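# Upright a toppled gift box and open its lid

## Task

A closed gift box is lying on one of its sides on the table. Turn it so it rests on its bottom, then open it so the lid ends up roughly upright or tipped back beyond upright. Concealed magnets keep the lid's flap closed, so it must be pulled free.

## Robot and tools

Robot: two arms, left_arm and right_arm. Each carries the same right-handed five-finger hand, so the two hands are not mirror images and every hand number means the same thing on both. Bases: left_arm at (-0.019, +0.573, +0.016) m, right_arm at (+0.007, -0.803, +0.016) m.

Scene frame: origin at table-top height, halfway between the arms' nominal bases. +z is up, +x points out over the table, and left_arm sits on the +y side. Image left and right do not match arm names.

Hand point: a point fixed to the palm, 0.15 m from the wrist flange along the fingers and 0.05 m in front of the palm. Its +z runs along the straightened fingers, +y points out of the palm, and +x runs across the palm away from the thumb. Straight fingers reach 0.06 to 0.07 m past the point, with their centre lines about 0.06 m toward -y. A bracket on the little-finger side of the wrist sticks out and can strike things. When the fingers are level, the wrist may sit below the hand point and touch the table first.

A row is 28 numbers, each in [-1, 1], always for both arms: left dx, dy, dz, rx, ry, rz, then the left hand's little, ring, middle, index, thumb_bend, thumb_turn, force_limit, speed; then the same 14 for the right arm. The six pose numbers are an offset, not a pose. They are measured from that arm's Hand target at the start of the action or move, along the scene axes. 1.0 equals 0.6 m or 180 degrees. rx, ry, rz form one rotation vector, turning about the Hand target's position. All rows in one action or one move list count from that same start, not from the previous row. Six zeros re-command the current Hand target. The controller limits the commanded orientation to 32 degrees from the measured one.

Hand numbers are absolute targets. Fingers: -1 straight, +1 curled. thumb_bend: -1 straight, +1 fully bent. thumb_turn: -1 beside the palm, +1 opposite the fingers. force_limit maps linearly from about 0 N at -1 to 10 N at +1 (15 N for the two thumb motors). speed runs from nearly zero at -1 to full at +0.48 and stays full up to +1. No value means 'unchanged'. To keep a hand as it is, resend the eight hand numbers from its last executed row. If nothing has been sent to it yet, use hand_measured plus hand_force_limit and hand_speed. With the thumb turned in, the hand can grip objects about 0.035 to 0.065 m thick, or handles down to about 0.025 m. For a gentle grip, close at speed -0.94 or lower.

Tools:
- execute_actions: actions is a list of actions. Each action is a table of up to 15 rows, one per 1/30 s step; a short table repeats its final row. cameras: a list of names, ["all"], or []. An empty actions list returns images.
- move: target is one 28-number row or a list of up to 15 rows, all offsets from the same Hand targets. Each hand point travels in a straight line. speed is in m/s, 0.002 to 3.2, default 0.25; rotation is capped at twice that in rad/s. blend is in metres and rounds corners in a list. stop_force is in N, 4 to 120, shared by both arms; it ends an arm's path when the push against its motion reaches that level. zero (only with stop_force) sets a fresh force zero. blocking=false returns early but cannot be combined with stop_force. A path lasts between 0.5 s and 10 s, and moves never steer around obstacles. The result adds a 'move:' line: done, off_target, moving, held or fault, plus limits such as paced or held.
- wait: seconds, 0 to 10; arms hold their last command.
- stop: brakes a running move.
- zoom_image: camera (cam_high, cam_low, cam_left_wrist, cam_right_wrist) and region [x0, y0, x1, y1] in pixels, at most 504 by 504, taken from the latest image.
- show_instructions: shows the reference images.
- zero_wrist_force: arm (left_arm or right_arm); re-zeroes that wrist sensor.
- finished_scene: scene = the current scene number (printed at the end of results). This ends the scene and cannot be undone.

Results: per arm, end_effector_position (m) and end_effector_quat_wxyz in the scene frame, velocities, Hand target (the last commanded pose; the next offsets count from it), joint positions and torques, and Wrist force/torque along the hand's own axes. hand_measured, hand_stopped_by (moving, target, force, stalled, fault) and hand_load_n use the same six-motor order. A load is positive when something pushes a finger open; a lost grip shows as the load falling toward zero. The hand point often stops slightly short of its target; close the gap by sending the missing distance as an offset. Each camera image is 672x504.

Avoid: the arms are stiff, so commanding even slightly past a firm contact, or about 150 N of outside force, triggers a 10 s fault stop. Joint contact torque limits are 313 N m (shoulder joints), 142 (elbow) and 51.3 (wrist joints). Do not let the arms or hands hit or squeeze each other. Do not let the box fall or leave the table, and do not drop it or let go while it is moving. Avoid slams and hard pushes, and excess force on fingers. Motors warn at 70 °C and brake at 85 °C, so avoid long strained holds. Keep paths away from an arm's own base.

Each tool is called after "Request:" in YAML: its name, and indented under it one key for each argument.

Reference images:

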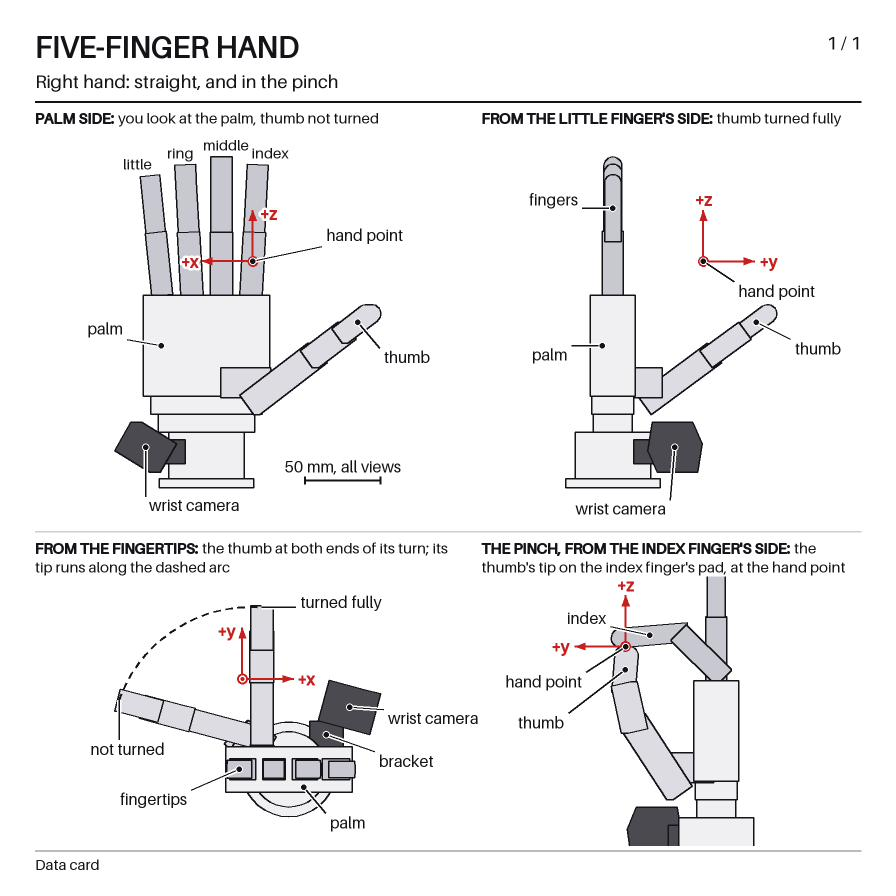

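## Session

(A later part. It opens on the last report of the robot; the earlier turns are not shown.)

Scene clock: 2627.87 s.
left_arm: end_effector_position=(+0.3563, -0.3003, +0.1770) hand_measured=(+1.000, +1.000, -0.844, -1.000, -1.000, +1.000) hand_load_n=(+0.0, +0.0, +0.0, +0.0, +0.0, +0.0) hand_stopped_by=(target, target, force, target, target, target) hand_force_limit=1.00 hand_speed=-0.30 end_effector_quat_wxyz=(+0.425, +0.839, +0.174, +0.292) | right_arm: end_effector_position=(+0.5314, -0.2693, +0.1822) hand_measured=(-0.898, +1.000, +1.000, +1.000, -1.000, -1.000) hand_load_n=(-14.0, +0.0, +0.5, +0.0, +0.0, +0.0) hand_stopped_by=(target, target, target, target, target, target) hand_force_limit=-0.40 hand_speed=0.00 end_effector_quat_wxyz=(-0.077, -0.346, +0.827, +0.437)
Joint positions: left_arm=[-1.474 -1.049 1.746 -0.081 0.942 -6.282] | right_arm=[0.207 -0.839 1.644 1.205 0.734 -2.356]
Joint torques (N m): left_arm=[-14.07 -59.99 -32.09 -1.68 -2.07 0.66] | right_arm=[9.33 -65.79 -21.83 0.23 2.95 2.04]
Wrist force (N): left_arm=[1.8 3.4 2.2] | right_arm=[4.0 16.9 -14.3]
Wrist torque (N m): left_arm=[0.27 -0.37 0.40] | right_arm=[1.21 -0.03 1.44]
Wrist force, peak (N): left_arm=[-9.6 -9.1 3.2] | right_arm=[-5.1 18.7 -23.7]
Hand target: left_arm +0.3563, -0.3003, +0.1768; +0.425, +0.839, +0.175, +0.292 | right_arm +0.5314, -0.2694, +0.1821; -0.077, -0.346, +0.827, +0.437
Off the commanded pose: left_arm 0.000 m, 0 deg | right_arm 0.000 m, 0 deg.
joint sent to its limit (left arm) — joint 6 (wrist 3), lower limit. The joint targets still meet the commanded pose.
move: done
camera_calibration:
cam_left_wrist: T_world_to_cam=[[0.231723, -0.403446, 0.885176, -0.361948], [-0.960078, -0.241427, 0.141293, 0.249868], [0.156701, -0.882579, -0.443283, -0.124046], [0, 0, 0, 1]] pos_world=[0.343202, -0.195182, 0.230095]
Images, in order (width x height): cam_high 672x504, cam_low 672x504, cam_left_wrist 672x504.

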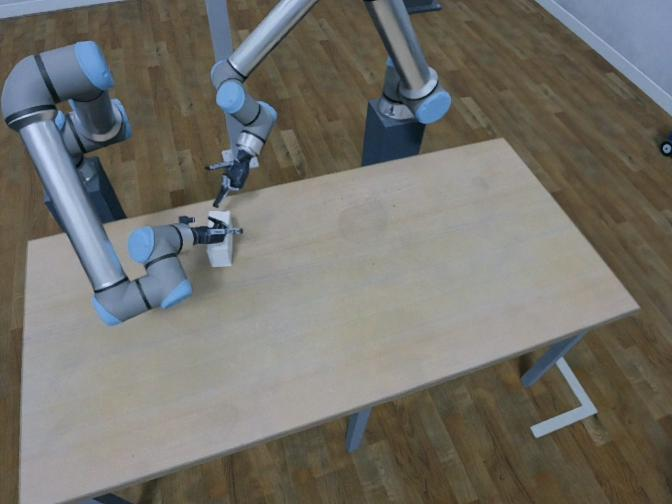

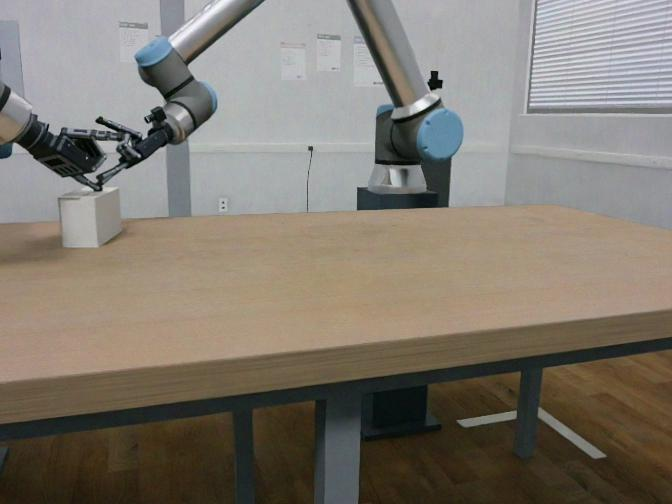

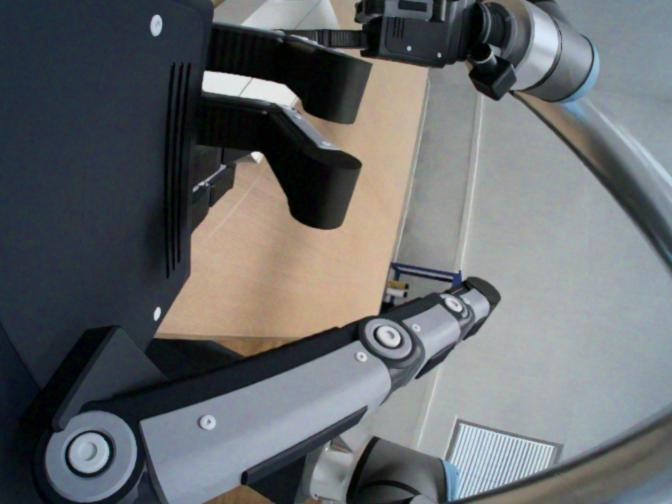

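Request:
move:
  target:
    - [-0.026,0.006,0,0,0,0, 1,1,-1,-1,-1,1,1,-0.3, 0,0,0,0,0,0, -0.9,1,1,1,-1,-1,-0.4,0]
    - [-0.026,0.006,-0.048,0,0,0, 1,1,-1,-1,-1,1,1,-0.3, 0,0,0,0,0,0, -0.9,1,1,1,-1,-1,-0.4,0]
  speed: 0.06

Request:
move:
  target: [0.05,-0.011,0,0,0,0, 1,1,-1,-1,-1,1,1,-0.3, 0,0,0,0,0,0, -0.9,1,1,1,-1,-1,-0.4,0]
  speed: 0.03
  stop_force: 8
  cameras: ["cam_high","cam_low","cam_left_wrist"]

Request:
zoom_image:
  camera: "cam_low"
  region: [40, 150, 140, 260]

Request:
zoom_image:
  camera: "cam_high"
  region: [195, 185, 255, 275]

Request:
zoom_image:
  camera: "cam_left_wrist"
  region: [190, 0, 400, 240]

Scene clock: 2635.37 s.
left_arm: end_effector_position=(+0.3410, -0.2966, +0.1477) hand_measured=(+1.000, +1.000, -1.000, -1.000, -1.000, +1.000) hand_load_n=(+0.0, +0.0, +0.0, +0.0, +0.0, +0.0) hand_stopped_by=(target, target, target, target, target, target) hand_force_limit=1.00 hand_speed=-0.30 end_effector_quat_wxyz=(+0.427, +0.838, +0.169, +0.294) end_effector_velocity=(-0.001, +0.001, +0.001) end_effector_angular_velocity=(+0.003, +0.001, -0.001) | right_arm: end_effector_position=(+0.5314, -0.2694, +0.1821) hand_measured=(-0.898, +1.000, +1.000, +1.000, -1.000, -1.000) hand_load_n=(-14.0, +0.0, +0.0, +0.0, +0.0, +0.0) hand_stopped_by=(target, target, target, target, target, target) hand_force_limit=-0.40 hand_speed=0.00 end_effector_quat_wxyz=(-0.077, -0.346, +0.827, +0.437)
Joint positions: left_arm=[-1.495 -1.027 1.78 -0.136 0.927 -6.282] | right_arm=[0.207 -0.839 1.644 1.205 0.734 -2.356]
Joint velocities: left_arm=[0 -0.003 0.001 0.006 0.001 0] | right_arm=[within noise]
Joint torques (N m): left_arm=[11.43 -80.21 -38.6 3.22 0.08 0.64] | right_arm=[6.64 -54.56 -18.98 -0.58 3 1.91]
Wrist force (N): left_arm=[1.9 3.2 2.1] | right_arm=[4.1 16.9 -14.3]
Wrist torque (N m): left_arm=[0.24 -0.39 0.39] | right_arm=[1.20 -0.05 1.44]
Wrist force, peak (N): left_arm=[2.1 4.1 1.8] | right_arm=[4.3 17.1 -14.6]
Hand target: left_arm +0.3407, -0.2967, +0.1480; +0.425, +0.839, +0.175, +0.292 | right_arm +0.5314, -0.2694, +0.1821; -0.077, -0.346, +0.827, +0.437
Off the commanded pose: left_arm 0.000 m, 1 deg | right_arm 0.000 m, 0 deg.
joint sent to its limit (left arm) — joint 6 (wrist 3), lower limit. The joint targets still meet the commanded pose.
move: done

Scene clock: 2636.80 s.
left_arm: end_effector_position=(+0.3584, -0.3005, +0.1480) hand_measured=(+1.000, +1.000, -1.000, -1.000, -1.000, +1.000) hand_load_n=(-0.5, +0.0, -1.0, +0.0, +0.0, +0.0) hand_stopped_by=(target, target, target, target, target, target) hand_force_limit=1.00 hand_speed=-0.30 end_effector_quat_wxyz=(+0.426, +0.839, +0.172, +0.293) | right_arm: end_effector_position=(+0.5314, -0.2694, +0.1821) hand_measured=(-0.898, +1.000, +1.000, +1.000, -1.000, -1.000) hand_load_n=(-12.0, +0.0, +0.0, +0.0, +0.0, +0.0) hand_stopped_by=(target, target, target, target, target, target) hand_force_limit=-0.40 hand_speed=0.00 end_effector_quat_wxyz=(-0.077, -0.346, +0.827, +0.437)
Joint positions: left_arm=[-1.47 -1.017 1.759 -0.13 0.946 -6.274] | right_arm=[0.207 -0.839 1.644 1.205 0.734 -2.356]
Joint torques (N m): left_arm=[-3.87 -82.05 -20.68 -1.17 -0.5 -1.86] | right_arm=[3.22 -55.3 -18.47 -0.55 2.78 1.94]
Wrist force (N): left_arm=[-1.2 3.6 -0.9] | right_arm=[-4.0 15.7 -21.0]
Wrist torque (N m): left_arm=[0.37 -0.47 0.08] | right_arm=[1.71 0.03 0.88]
Wrist force, peak (N): left_arm=[-6.1 3.1 -10.5] | right_arm=[-4.1 15.2 -22.0]
Hand target: left_arm +0.3583, -0.3005, +0.1480; +0.426, +0.839, +0.172, +0.292 (not the last commanded pose) | right_arm +0.5314, -0.2694, +0.1821; -0.077, -0.346, +0.827, +0.437
Off the commanded pose: left_arm 0.013 m, 0 deg | right_arm 0.000 m, 0 deg.
move: contact (left_arm)
camera_calibration:
cam_left_wrist: T_world_to_cam=[[0.22768, -0.404456, 0.885764, -0.335684], [-0.961294, -0.238311, 0.138278, 0.257714], [0.15516, -0.882963, -0.44306, -0.136976], [0, 0, 0, 1]] pos_world=[0.34542, -0.195298, 0.201012]
Images, in order (width x height): cam_high 672x504, cam_low 672x504, cam_left_wrist 672x504.

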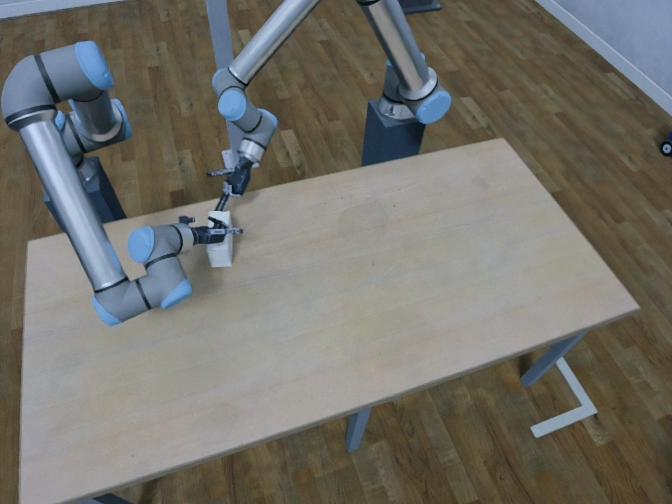

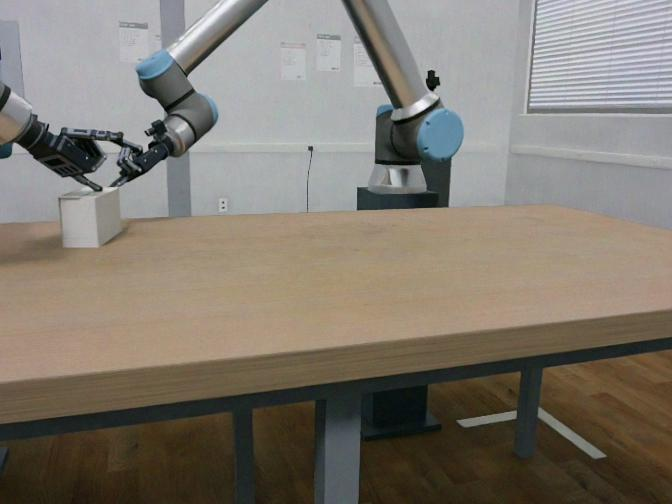

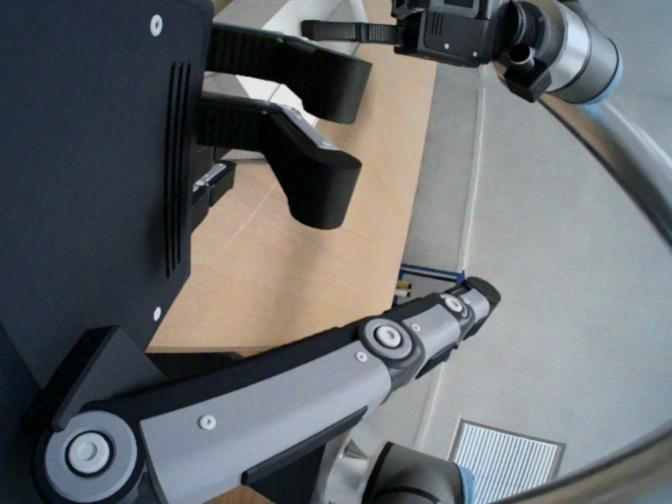

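Scaled by 4.582.

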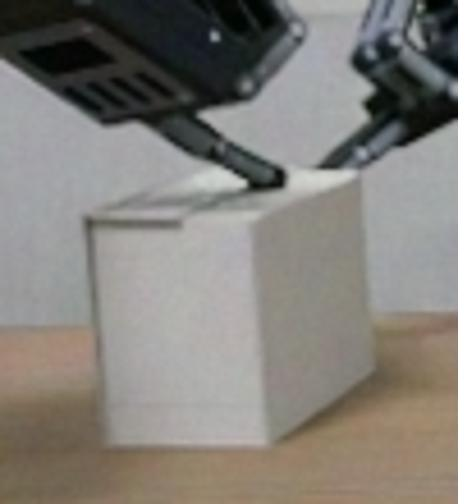

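Scaled by 5.600.

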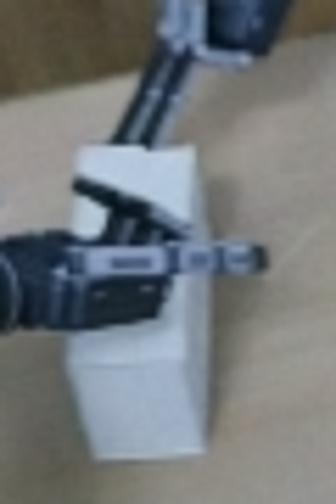

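Scaled by 2.100 from the camera's 672x504 image, which has a finer 960x720 frame.

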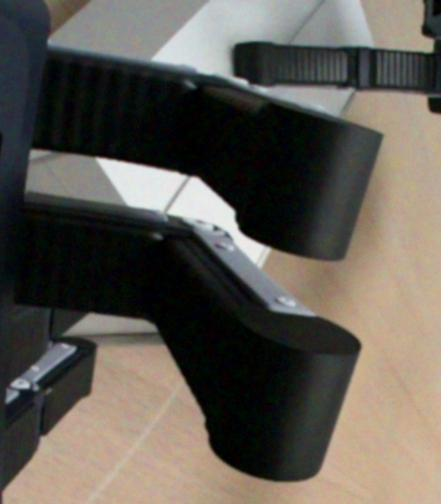

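Request:
move:
  target: [0.0015,0,0.05,0,0,0, 1,1,-1,-1,-1,1,1,-0.3, 0,0,0,0,0,0, -0.9,1,1,1,-1,-1,-0.4,0]
  speed: 0.04
  cameras: ["cam_high","cam_low","cam_left_wrist"]

Request:
zoom_image:
  camera: "cam_low"
  region: [40, 150, 140, 260]

Request:
zoom_image:
  camera: "cam_left_wrist"
  region: [190, 0, 400, 240]

Scene clock: 2642.20 s.
left_arm: end_effector_position=(+0.3593, -0.3006, +0.1782) hand_measured=(+1.000, +1.000, -1.000, -1.000, -1.000, +1.000) hand_load_n=(+0.0, +0.0, +0.0, +0.0, +0.0, +0.0) hand_stopped_by=(target, target, target, target, target, target) hand_force_limit=1.00 hand_speed=-0.30 end_effector_quat_wxyz=(+0.426, +0.839, +0.172, +0.293) | right_arm: end_effector_position=(+0.5314, -0.2694, +0.1821) hand_measured=(-0.898, +1.000, +1.000, +1.000, -1.000, -1.000) hand_load_n=(-13.0, +0.0, +0.0, +0.0, +0.0, +0.0) hand_stopped_by=(target, target, target, target, target, target) hand_force_limit=-0.40 hand_speed=0.00 end_effector_quat_wxyz=(-0.077, -0.346, +0.827, +0.437)
Joint positions: left_arm=[-1.469 -1.05 1.745 -0.084 0.947 -6.273] | right_arm=[0.207 -0.839 1.644 1.205 0.734 -2.356]
Joint torques (N m): left_arm=[10.2 -56.67 -28.02 -1.94 1.57 1.75] | right_arm=[0.01 -54.97 -18.97 -0.54 1.95 1.88]
Wrist force (N): left_arm=[1.4 2.8 1.9] | right_arm=[0.4 16.2 -16.6]
Wrist torque (N m): left_arm=[0.19 -0.30 0.15] | right_arm=[1.36 -0.08 1.19]
Wrist force, peak (N): left_arm=[-8.4 -8.6 2.2] | right_arm=[-3.4 20.3 -20.5]
Hand target: left_arm +0.3592, -0.3005, +0.1780; +0.426, +0.839, +0.172, +0.292 | right_arm +0.5314, -0.2694, +0.1821; -0.077, -0.346, +0.827, +0.437
Off the commanded pose: left_arm 0.000 m, 0 deg | right_arm 0.000 m, 0 deg.
move: done
camera_calibration:
cam_left_wrist: T_world_to_cam=[[0.227647, -0.404263, 0.88586, -0.362763], [-0.961302, -0.238266, 0.138301, 0.254467], [0.15516, -0.883063, -0.44286, -0.123861], [0, 0, 0, 1]] pos_world=[0.34642, -0.195398, 0.231311]
Images, in order (width x height): cam_high 672x504, cam_low 672x504, cam_left_wrist 672x504.

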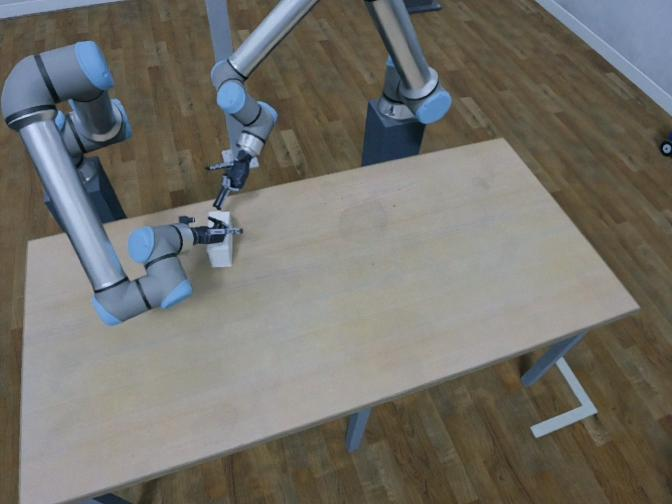

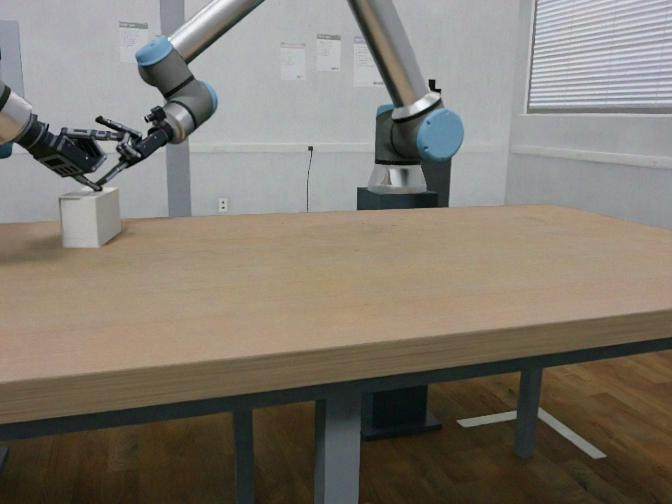

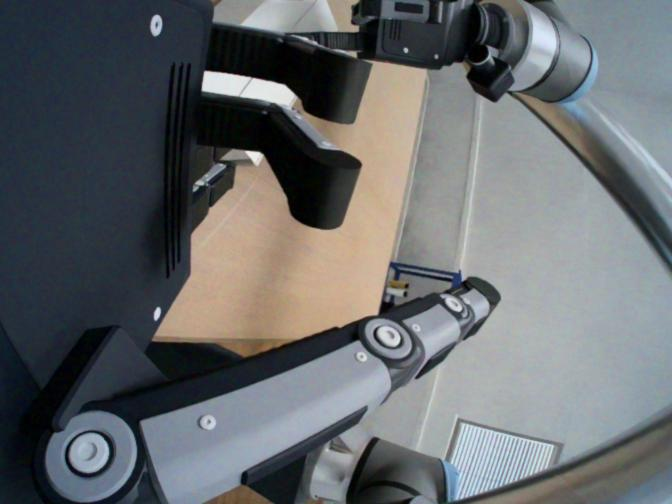

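Scaled by 4.582.

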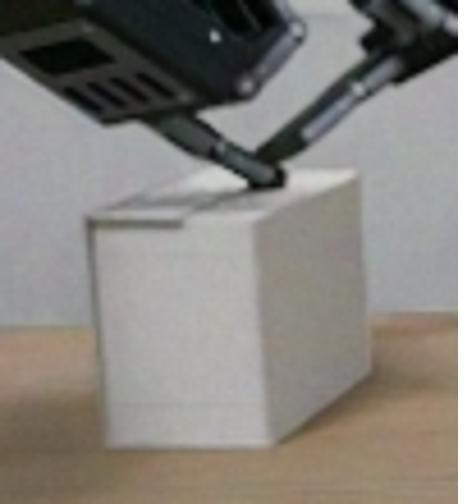

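Scaled by 2.100 from the camera's 672x504 image, which has a finer 960x720 frame.

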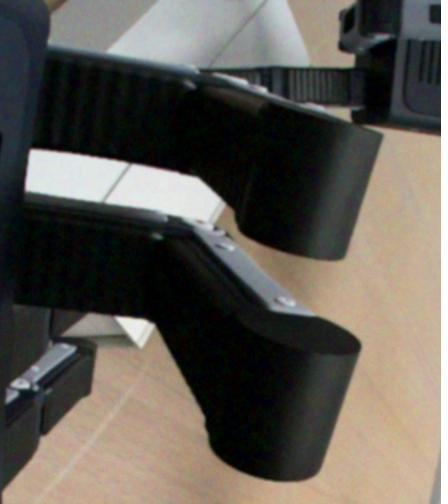

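Request:
move:
  target:
    - [-0.026,0.006,0,0,0,0, 1,1,-1,-1,-1,1,1,-0.3, 0,0,0.025,0,0,0, -0.9,1,1,1,-1,-1,-0.4,0]
    - [-0.026,0.006,-0.045,0,0,0, 1,1,-1,-1,-1,1,1,-0.3, -0.041,0.009,0.025,0,0,0, -0.9,1,1,1,-1,-1,-0.4,0]
    - [-0.026,0.006,-0.045,0,0,0, 1,1,-1,-1,-1,1,1,-0.3, -0.041,0.009,-0.001,0,0,0, -0.9,1,1,1,-1,-1,-0.4,0]
    - [0.004,-0.001,-0.045,0,0,0, 1,1,-1,-1,-1,1,1,-0.3, -0.041,0.009,-0.001,0,0,0, -0.9,1,1,1,-1,-1,-0.4,0]
  speed: 0.05
  cameras: ["cam_high","cam_low","cam_left_wrist"]

Request:
zoom_image:
  camera: "cam_low"
  region: [40, 150, 140, 260]

Request:
zoom_image:
  camera: "cam_high"
  region: [195, 185, 255, 275]

Request:
zoom_image:
  camera: "cam_left_wrist"
  region: [190, 0, 400, 240]

Scene clock: 2663.00 s.
left_arm: end_effector_position=(+0.3617, -0.3013, +0.1510) hand_measured=(+1.000, +1.000, -1.000, -1.000, -1.000, +1.000) hand_load_n=(+0.0, +0.0, +0.0, +0.0, +0.0, +0.0) hand_stopped_by=(target, target, target, target, target, target) hand_force_limit=1.00 hand_speed=-0.30 end_effector_quat_wxyz=(+0.426, +0.839, +0.172, +0.292) end_effector_velocity=(-0.002, +0.001, -0.001) end_effector_angular_velocity=(+0.001, -0.001, +0.002) | right_arm: end_effector_position=(+0.5068, -0.2640, +0.1816) hand_measured=(-0.898, +1.000, +1.000, +1.000, -1.000, -1.000) hand_load_n=(-16.0, +0.0, +0.0, +0.0, +0.0, +0.0) hand_stopped_by=(target, target, target, target, target, target) hand_force_limit=-0.40 hand_speed=0.00 end_effector_quat_wxyz=(-0.077, -0.346, +0.827, +0.437)
Joint positions: left_arm=[-1.465 -1.018 1.754 -0.125 0.95 -6.27] | right_arm=[0.222 -0.862 1.689 1.168 0.728 -2.336]
Joint velocities: left_arm=[-0.003 0 0.003 0 -0.005 -0.002] | right_arm=[within noise]
Joint torques (N m): left_arm=[-1.09 -78.55 -21.38 -0.69 -6.88 -1.26] | right_arm=[7.88 -73.7 -14.91 2.29 2.37 -0.53]
Wrist force (N): left_arm=[-10.7 2.8 -18.1] | right_arm=[-8.6 17.6 -28.7]
Wrist torque (N m): left_arm=[1.41 -0.61 -0.57] | right_arm=[1.91 0.29 0.68]
Wrist force, peak (N): left_arm=[-12.2 2.9 -19.9] | right_arm=[-8.9 17.6 -31.0]
Hand target: left_arm +0.3616, -0.3011, +0.1510; +0.426, +0.839, +0.172, +0.292 | right_arm +0.5068, -0.2640, +0.1815; -0.077, -0.346, +0.827, +0.437
Off the commanded pose: left_arm 0.000 m, 0 deg | right_arm 0.000 m, 0 deg.
move: done
camera_calibration:
cam_left_wrist: T_world_to_cam=[[0.22761, -0.404515, 0.885755, -0.339513], [-0.961343, -0.238108, 0.138292, 0.260417], [0.154964, -0.88299, -0.443074, -0.136771], [0, 0, 0, 1]] pos_world=[0.348821, -0.196099, 0.204112]
Images, in order (width x height): cam_high 672x504, cam_low 672x504, cam_left_wrist 672x504.

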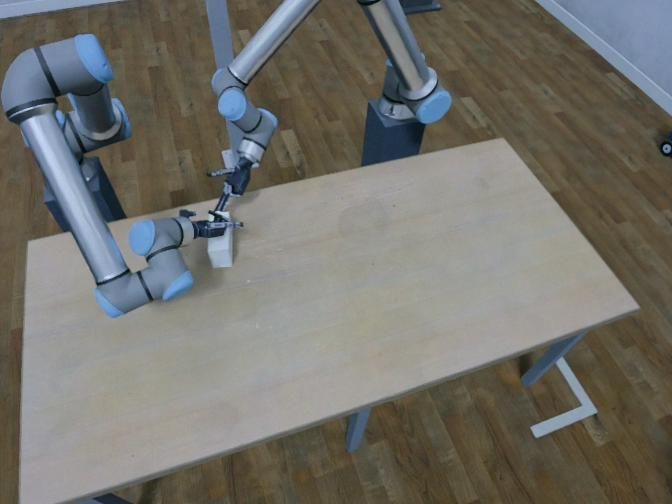

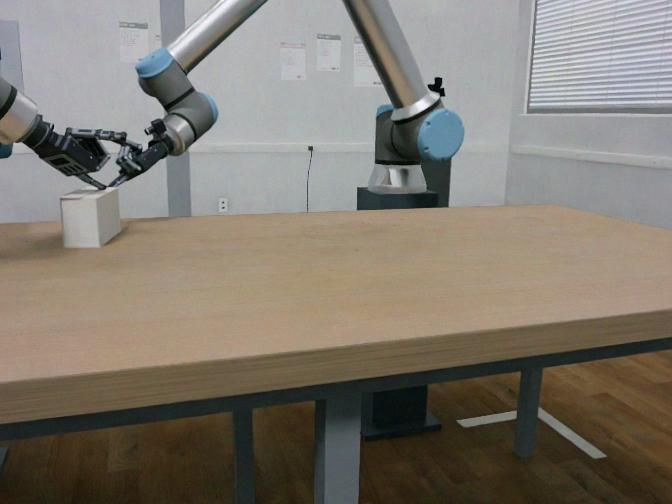

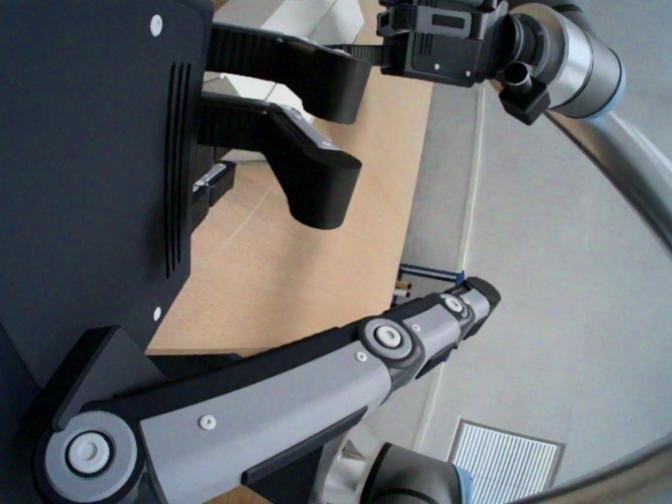

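Scaled by 4.582.

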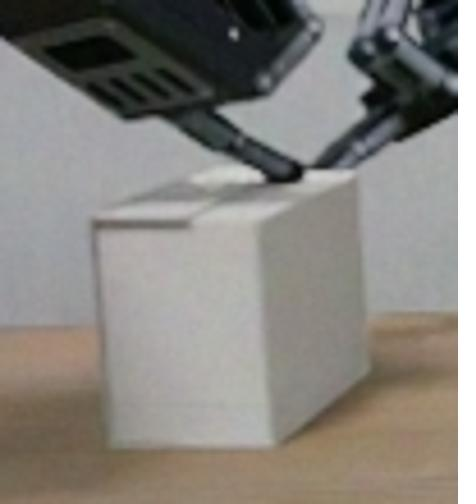

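Scaled by 5.600.

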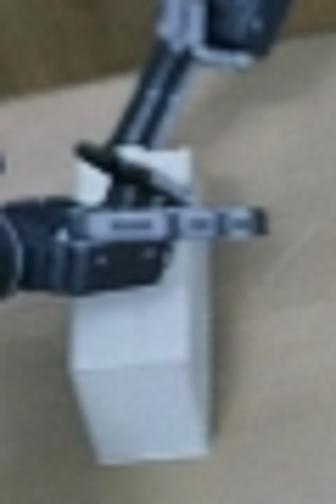

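Scaled by 2.100 from the camera's 672x504 image, which has a finer 960x720 frame.

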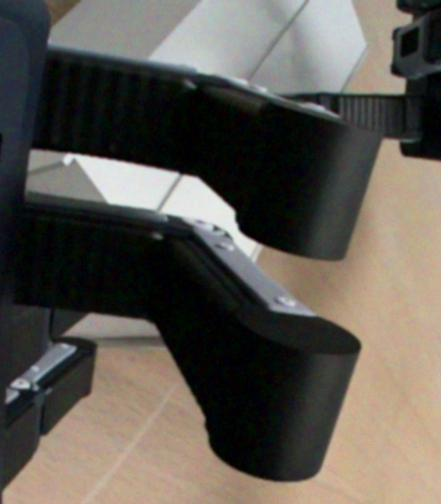

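Request:
move:
  target: [0.001,0,0.05,0,0,0, 1,1,-1,-1,-1,1,1,-0.3, 0,0,0,0,0,0, -0.9,1,1,1,-1,-1,-0.4,0]
  speed: 0.04
  cameras: ["cam_high","cam_low","cam_left_wrist"]

Request:
zoom_image:
  camera: "cam_low"
  region: [40, 150, 140, 260]

Request:
zoom_image:
  camera: "cam_left_wrist"
  region: [190, 0, 400, 240]

Scene clock: 2668.47 s.
left_arm: end_effector_position=(+0.3623, -0.3012, +0.1812) hand_measured=(+1.000, +1.000, -1.000, -1.000, -1.000, +1.000) hand_load_n=(+0.0, +0.0, +0.0, +0.5, +0.0, +0.0) hand_stopped_by=(target, target, target, target, target, target) hand_force_limit=1.00 hand_speed=-0.30 end_effector_quat_wxyz=(+0.426, +0.839, +0.172, +0.293) | right_arm: end_effector_position=(+0.5068, -0.2639, +0.1815) hand_measured=(-0.892, +1.000, +1.000, +1.000, -1.000, -1.000) hand_load_n=(-15.0, +0.0, +0.0, +0.0, -0.5, +0.0) hand_stopped_by=(target, target, target, target, target, target) hand_force_limit=-0.40 hand_speed=0.00 end_effector_quat_wxyz=(-0.077, -0.346, +0.827, +0.437)
Joint positions: left_arm=[-1.465 -1.051 1.74 -0.08 0.95 -6.27] | right_arm=[0.222 -0.862 1.689 1.168 0.728 -2.336]
Joint torques (N m): left_arm=[10.65 -60.6 -29.5 -0.79 1.92 1.73] | right_arm=[7.71 -55.63 -23.42 -0.62 0.84 2.45]
Wrist force (N): left_arm=[0.6 3.9 1.4] | right_arm=[0.4 17.0 -16.2]
Wrist torque (N m): left_arm=[0.39 -0.16 0.13] | right_arm=[1.21 -0.18 1.14]
Wrist force, peak (N): left_arm=[-21.9 -22.8 4.1] | right_arm=[-15.0 25.2 -33.7]
Hand target: left_arm +0.3622, -0.3011, +0.1810; +0.426, +0.839, +0.172, +0.292 | right_arm +0.5068, -0.2640, +0.1815; -0.077, -0.346, +0.827, +0.437
Off the commanded pose: left_arm 0.000 m, 0 deg | right_arm 0.000 m, 0 deg.
move: done
camera_calibration:
cam_left_wrist: T_world_to_cam=[[0.227647, -0.404263, 0.88586, -0.366324], [-0.961302, -0.238266, 0.138301, 0.256697], [0.15516, -0.883063, -0.44286, -0.123512], [0, 0, 0, 1]] pos_world=[0.34932, -0.195998, 0.234311]
Images, in order (width x height): cam_high 672x504, cam_low 672x504, cam_left_wrist 672x504.

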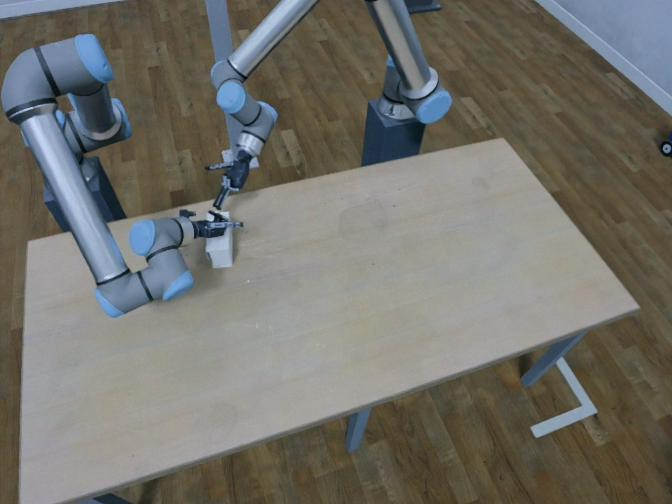

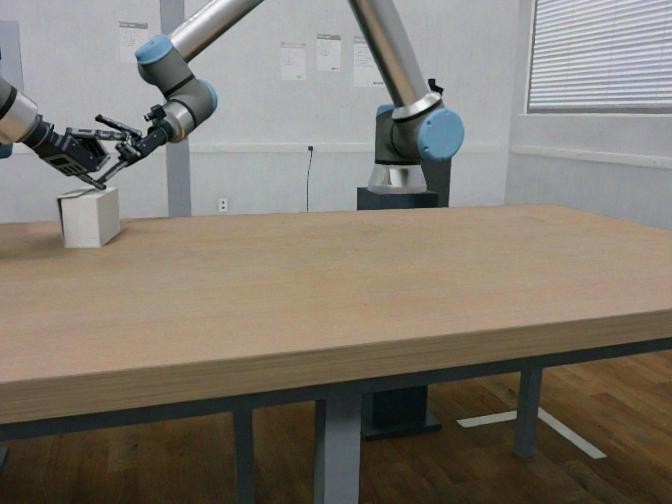

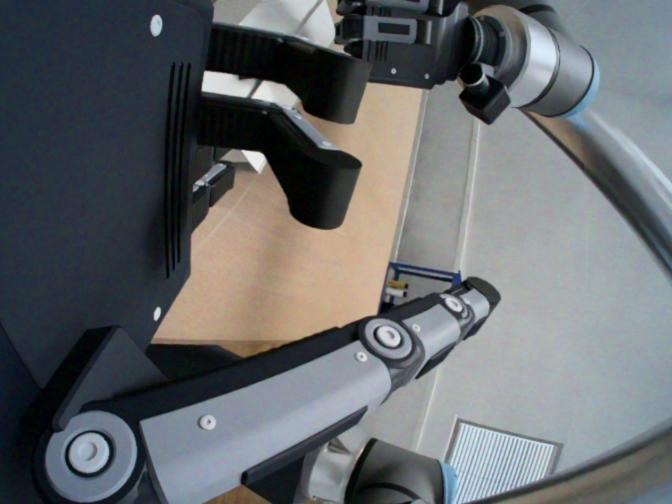

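Scaled by 4.582.

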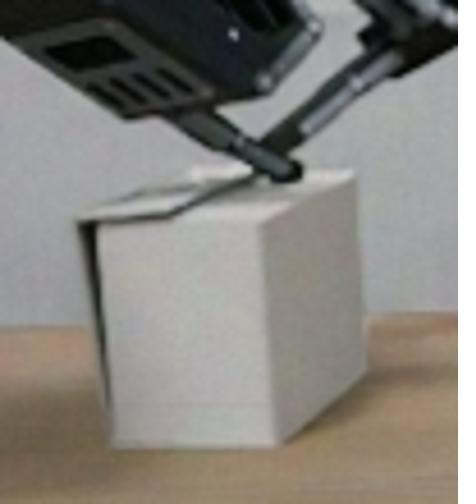

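Scaled by 2.100 from the camera's 672x504 image, which has a finer 960x720 frame.

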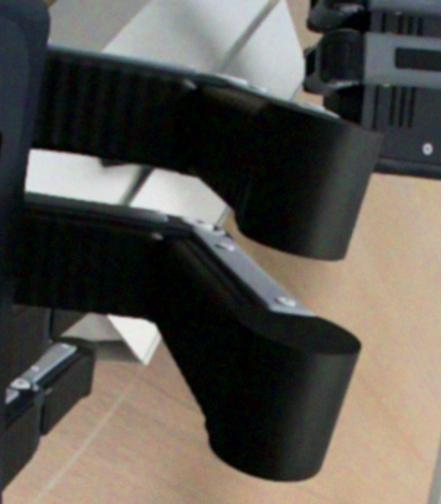

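Request:
move:
  target:
    - [-0.03,0.007,0.01,0,0,0, 1,1,-1,-1,-1,1,1,-0.3, 0,0,0.08,0,0,0, -0.9,1,1,1,-1,-1,-0.4,0]
    - [-0.03,0.007,-0.05,0,0,0, 1,1,-1,-1,-1,1,1,-0.3, 0.17,-0.2,0.17,0,0,0, -0.9,1,1,1,-1,-1,-0.4,0]
  speed: 0.1

Request:
move:
  target: [0.045,-0.01,0,0,0,0, 1,1,-1,-1,-1,1,1,-0.3, 0,0,0,0,0,0, -0.9,1,1,1,-1,-1,-0.4,0]
  speed: 0.03
  stop_force: 4
  cameras: ["cam_high","cam_low","cam_left_wrist"]

Request:
zoom_image:
  camera: "cam_low"
  region: [40, 150, 140, 260]

Request:
zoom_image:
  camera: "cam_high"
  region: [195, 185, 255, 275]

Request:
zoom_image:
  camera: "cam_left_wrist"
  region: [190, 0, 400, 240]

Scene clock: 2690.73 s.
left_arm: end_effector_position=(+0.3445, -0.2969, +0.1508) hand_measured=(+1.000, +1.000, -1.000, -1.000, -1.000, +1.000) hand_load_n=(+0.0, +0.0, +0.0, +0.0, +0.0, +0.0) hand_stopped_by=(target, target, target, target, target, target) hand_force_limit=1.00 hand_speed=-0.30 end_effector_quat_wxyz=(+0.427, +0.839, +0.170, +0.293) | right_arm: end_effector_position=(+0.6088, -0.3840, +0.2835) hand_measured=(-0.894, +1.000, +1.000, +1.000, -1.000, -1.000) hand_load_n=(+0.0, +0.0, +0.0, +0.0, +0.0, +0.0) hand_stopped_by=(target, target, target, target, target, target) hand_force_limit=-0.40 hand_speed=0.00 end_effector_quat_wxyz=(-0.077, -0.346, +0.827, +0.437)
Joint positions: left_arm=[-1.49 -1.029 1.775 -0.129 0.931 -6.282] | right_arm=[0.034 -0.903 1.566 1.5 0.819 -2.571]
Joint torques (N m): left_arm=[6.15 -81.83 -27.75 2.64 0.11 1.5] | right_arm=[10.03 -81.99 -25.59 1.93 -2.74 2.65]
Wrist force (N): left_arm=[0.7 4.3 1.4] | right_arm=[4.4 6.7 -0.5]
Wrist torque (N m): left_arm=[0.45 -0.18 0.36] | right_arm=[0.98 -0.83 0.63]
Wrist force, peak (N): left_arm=[1.0 4.4 2.0] | right_arm=[0.4 17.2 -16.3]
Hand target: left_arm +0.3442, -0.2969, +0.1510; +0.426, +0.839, +0.172, +0.292 | right_arm +0.6088, -0.3840, +0.2835; -0.077, -0.346, +0.827, +0.437
Off the commanded pose: left_arm 0.000 m, 0 deg | right_arm 0.000 m, 0 deg.
joint sent to its limit (left arm) — joint 6 (wrist 3), lower limit. The joint targets still meet the commanded pose.
move: done

Scene clock: 2692.77 s.
left_arm: end_effector_position=(+0.3712, -0.3029, +0.1510) hand_measured=(+1.000, +1.000, -1.000, -1.000, -1.000, +1.000) hand_load_n=(+0.0, +0.5, +0.0, +0.0, +0.0, +0.0) hand_stopped_by=(target, target, target, target, target, target) hand_force_limit=1.00 hand_speed=-0.30 end_effector_quat_wxyz=(+0.426, +0.839, +0.172, +0.292) | right_arm: end_effector_position=(+0.6088, -0.3839, +0.2835) hand_measured=(-0.894, +1.000, +1.000, +1.000, -1.000, -1.000) hand_load_n=(+0.0, +0.5, +0.0, +0.0, +0.0, +0.0) hand_stopped_by=(target, target, target, target, target, target) hand_force_limit=-0.40 hand_speed=0.00 end_effector_quat_wxyz=(-0.077, -0.346, +0.827, +0.437)
Joint positions: left_arm=[-1.452 -1.013 1.744 -0.126 0.961 -6.261] | right_arm=[0.034 -0.903 1.566 1.5 0.819 -2.571]
Joint torques (N m): left_arm=[-15.58 -83.19 -21.12 -0.24 -2.41 -1.57] | right_arm=[2.09 -94.3 -25.42 3.17 -2.58 3.12]
Wrist force (N): left_arm=[0.5 4.3 1.3] | right_arm=[4.6 6.7 -0.7]
Wrist torque (N m): left_arm=[0.44 -0.13 0.13] | right_arm=[0.98 -0.87 0.65]
Wrist force, peak (N): left_arm=[0.5 4.6 1.4] | right_arm=[4.4 7.0 -0.5]
Hand target: left_arm +0.3712, -0.3029, +0.1510; +0.426, +0.839, +0.172, +0.292 | right_arm +0.6088, -0.3840, +0.2835; -0.077, -0.346, +0.827, +0.437
Off the commanded pose: left_arm 0.000 m, 0 deg | right_arm 0.000 m, 0 deg.
move: done
camera_calibration:
cam_left_wrist: T_world_to_cam=[[0.227645, -0.404485, 0.885759, -0.342241], [-0.961319, -0.23821, 0.138285, 0.269155], [0.155062, -0.882977, -0.443067, -0.139734], [0, 0, 0, 1]] pos_world=[0.358321, -0.197698, 0.204012]
Images, in order (width x height): cam_high 672x504, cam_low 672x504, cam_left_wrist 672x504.

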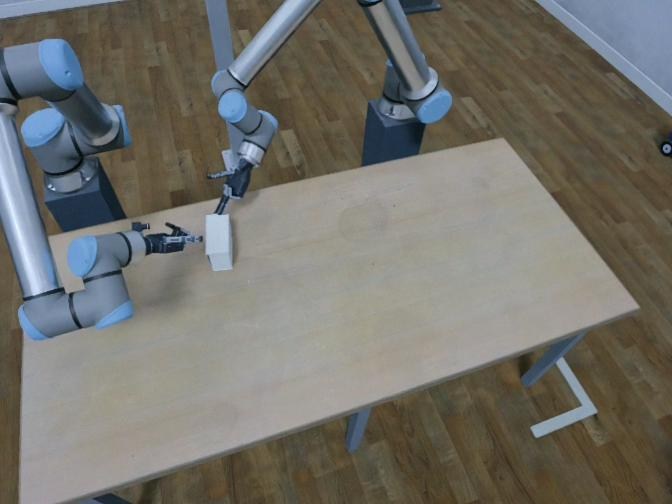

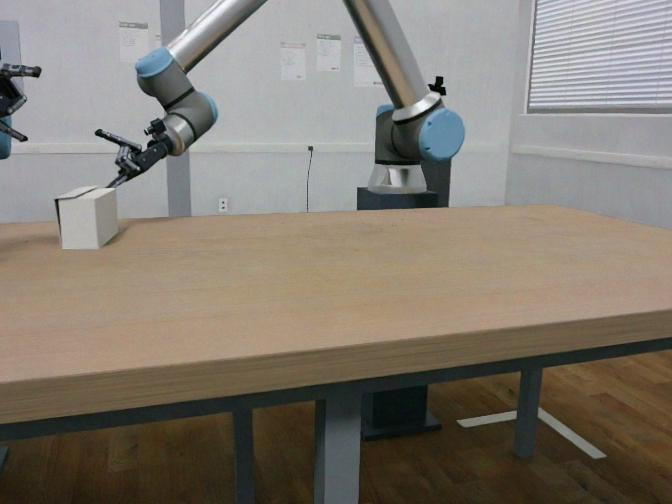

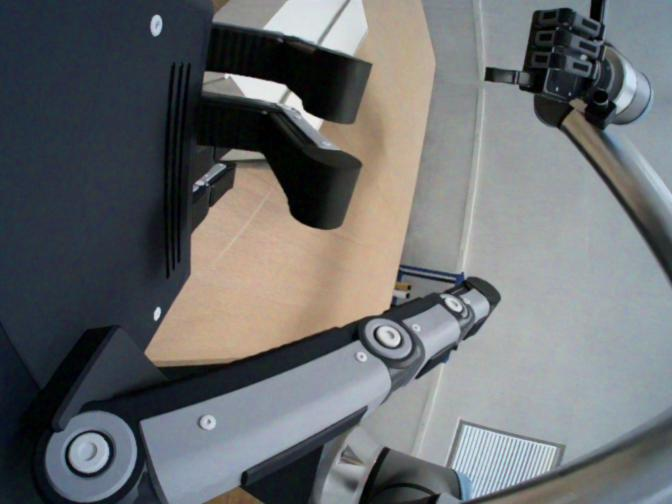

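Scaled by 4.582.

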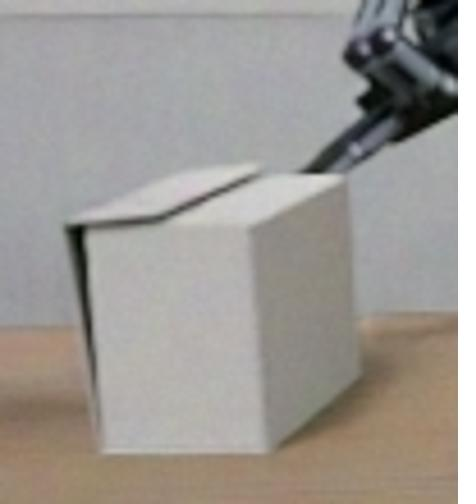

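Scaled by 5.600.

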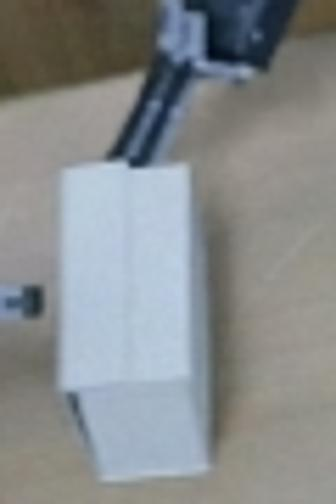

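Scaled by 2.100 from the camera's 672x504 image, which has a finer 960x720 frame.

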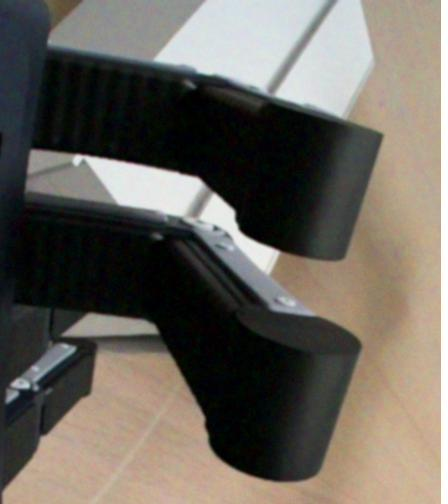

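Request:
move:
  target:
    - [0.001,0,0.032,0,0,0, 1,1,-1,-1,-1,1,1,-0.3, 0,0,0,0,0,0, -0.9,1,1,1,-1,-1,-0.4,0]
    - [0.025,-0.008,0.06,0,0,0, 1,1,-1,-1,-1,1,1,-0.3, 0,0,0,0,0,0, -0.9,1,1,1,-1,-1,-0.4,0]
  speed: 0.04
  blend: 0.005
  cameras: ["cam_high","cam_low","cam_left_wrist"]

Request:
zoom_image:
  camera: "cam_low"
  region: [40, 150, 140, 260]

Request:
zoom_image:
  camera: "cam_high"
  region: [195, 185, 255, 275]

Request:
zoom_image:
  camera: "cam_left_wrist"
  region: [190, 0, 400, 240]

Scene clock: 2698.33 s.
left_arm: end_effector_position=(+0.3864, -0.3078, +0.1872) hand_measured=(+1.000, +1.000, -1.000, -1.000, -1.000, +1.000) hand_load_n=(+0.0, +0.0, -0.5, +0.0, +0.0, +0.0) hand_stopped_by=(target, target, target, target, target, target) hand_force_limit=1.00 hand_speed=-0.30 end_effector_quat_wxyz=(+0.426, +0.839, +0.172, +0.293) | right_arm: end_effector_position=(+0.6088, -0.3840, +0.2835) hand_measured=(-0.894, +1.000, +1.000, +1.000, -1.000, -1.000) hand_load_n=(+0.0, +0.0, -0.5, +0.0, -0.5, +0.0) hand_stopped_by=(target, target, target, target, target, target) hand_force_limit=-0.40 hand_speed=0.00 end_effector_quat_wxyz=(-0.077, -0.346, +0.827, +0.437)
Joint positions: left_arm=[-1.431 -1.041 1.707 -0.07 0.978 -6.246] | right_arm=[0.034 -0.903 1.566 1.5 0.819 -2.571]
Joint torques (N m): left_arm=[-15.76 -67.91 -19.28 -1.27 -1.44 -1.33] | right_arm=[-5.16 -93.6 -25.15 4.17 -2.61 3.41]
Wrist force (N): left_arm=[0.6 3.9 1.3] | right_arm=[4.4 6.5 -0.7]
Wrist torque (N m): left_arm=[0.39 -0.16 0.13] | right_arm=[0.95 -0.83 0.62]
Wrist force, peak (N): left_arm=[0.4 4.5 1.6] | right_arm=[4.4 6.9 -0.6]
Hand target: left_arm +0.3862, -0.3077, +0.1870; +0.426, +0.839, +0.172, +0.292 | right_arm +0.6088, -0.3840, +0.2835; -0.077, -0.346, +0.827, +0.437
Off the commanded pose: left_arm 0.000 m, 0 deg | right_arm 0.000 m, 0 deg.
move: done
camera_calibration:
cam_left_wrist: T_world_to_cam=[[0.227608, -0.404273, 0.885866, -0.379805], [-0.961312, -0.238249, 0.138265, 0.277574], [0.15516, -0.883063, -0.44286, -0.130438], [0, 0, 0, 1]] pos_world=[0.373521, -0.202598, 0.240312]
Images, in order (width x height): cam_high 672x504, cam_low 672x504, cam_left_wrist 672x504.

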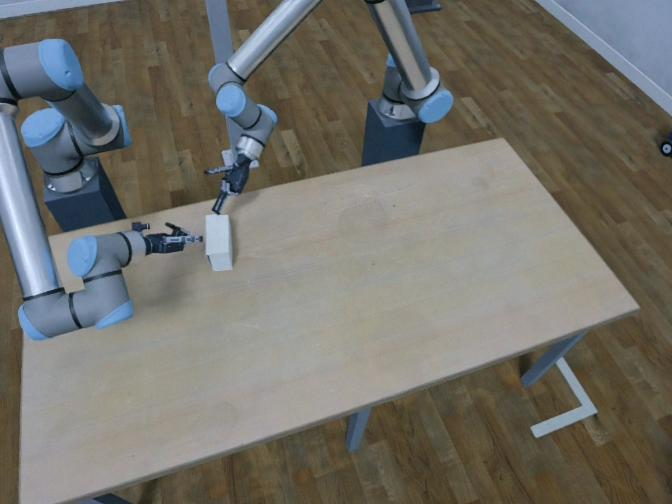

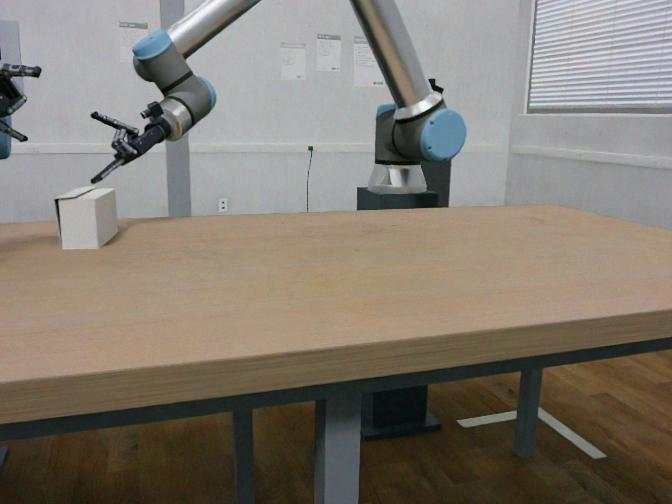

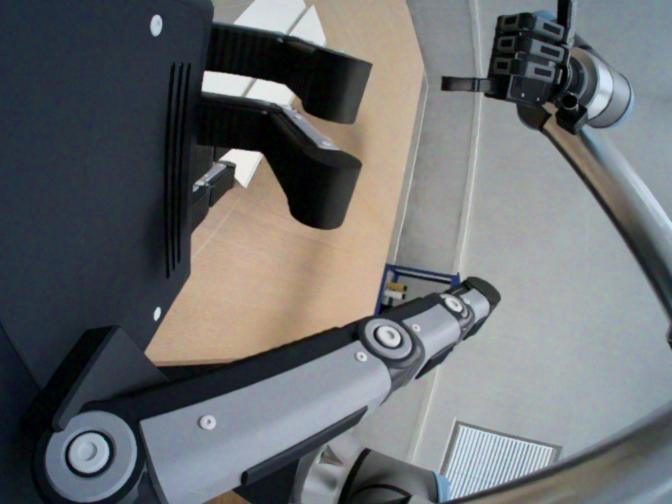

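Scaled by 4.582.

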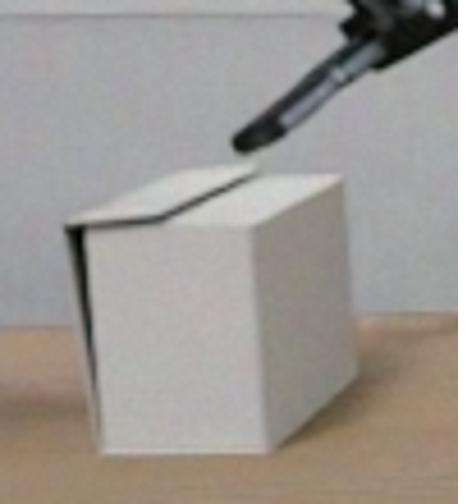

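Scaled by 5.600.

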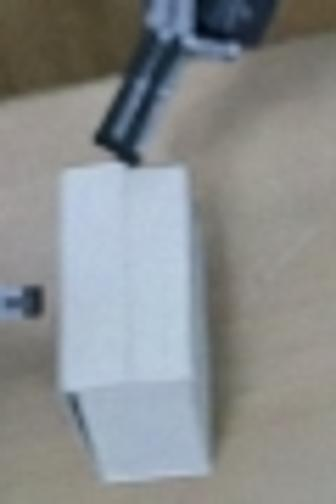

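Scaled by 2.100 from the camera's 672x504 image, which has a finer 960x720 frame.

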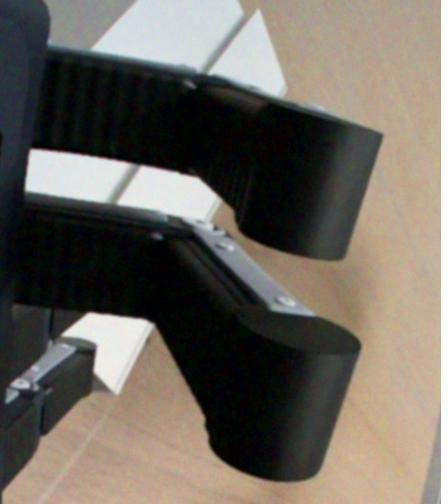

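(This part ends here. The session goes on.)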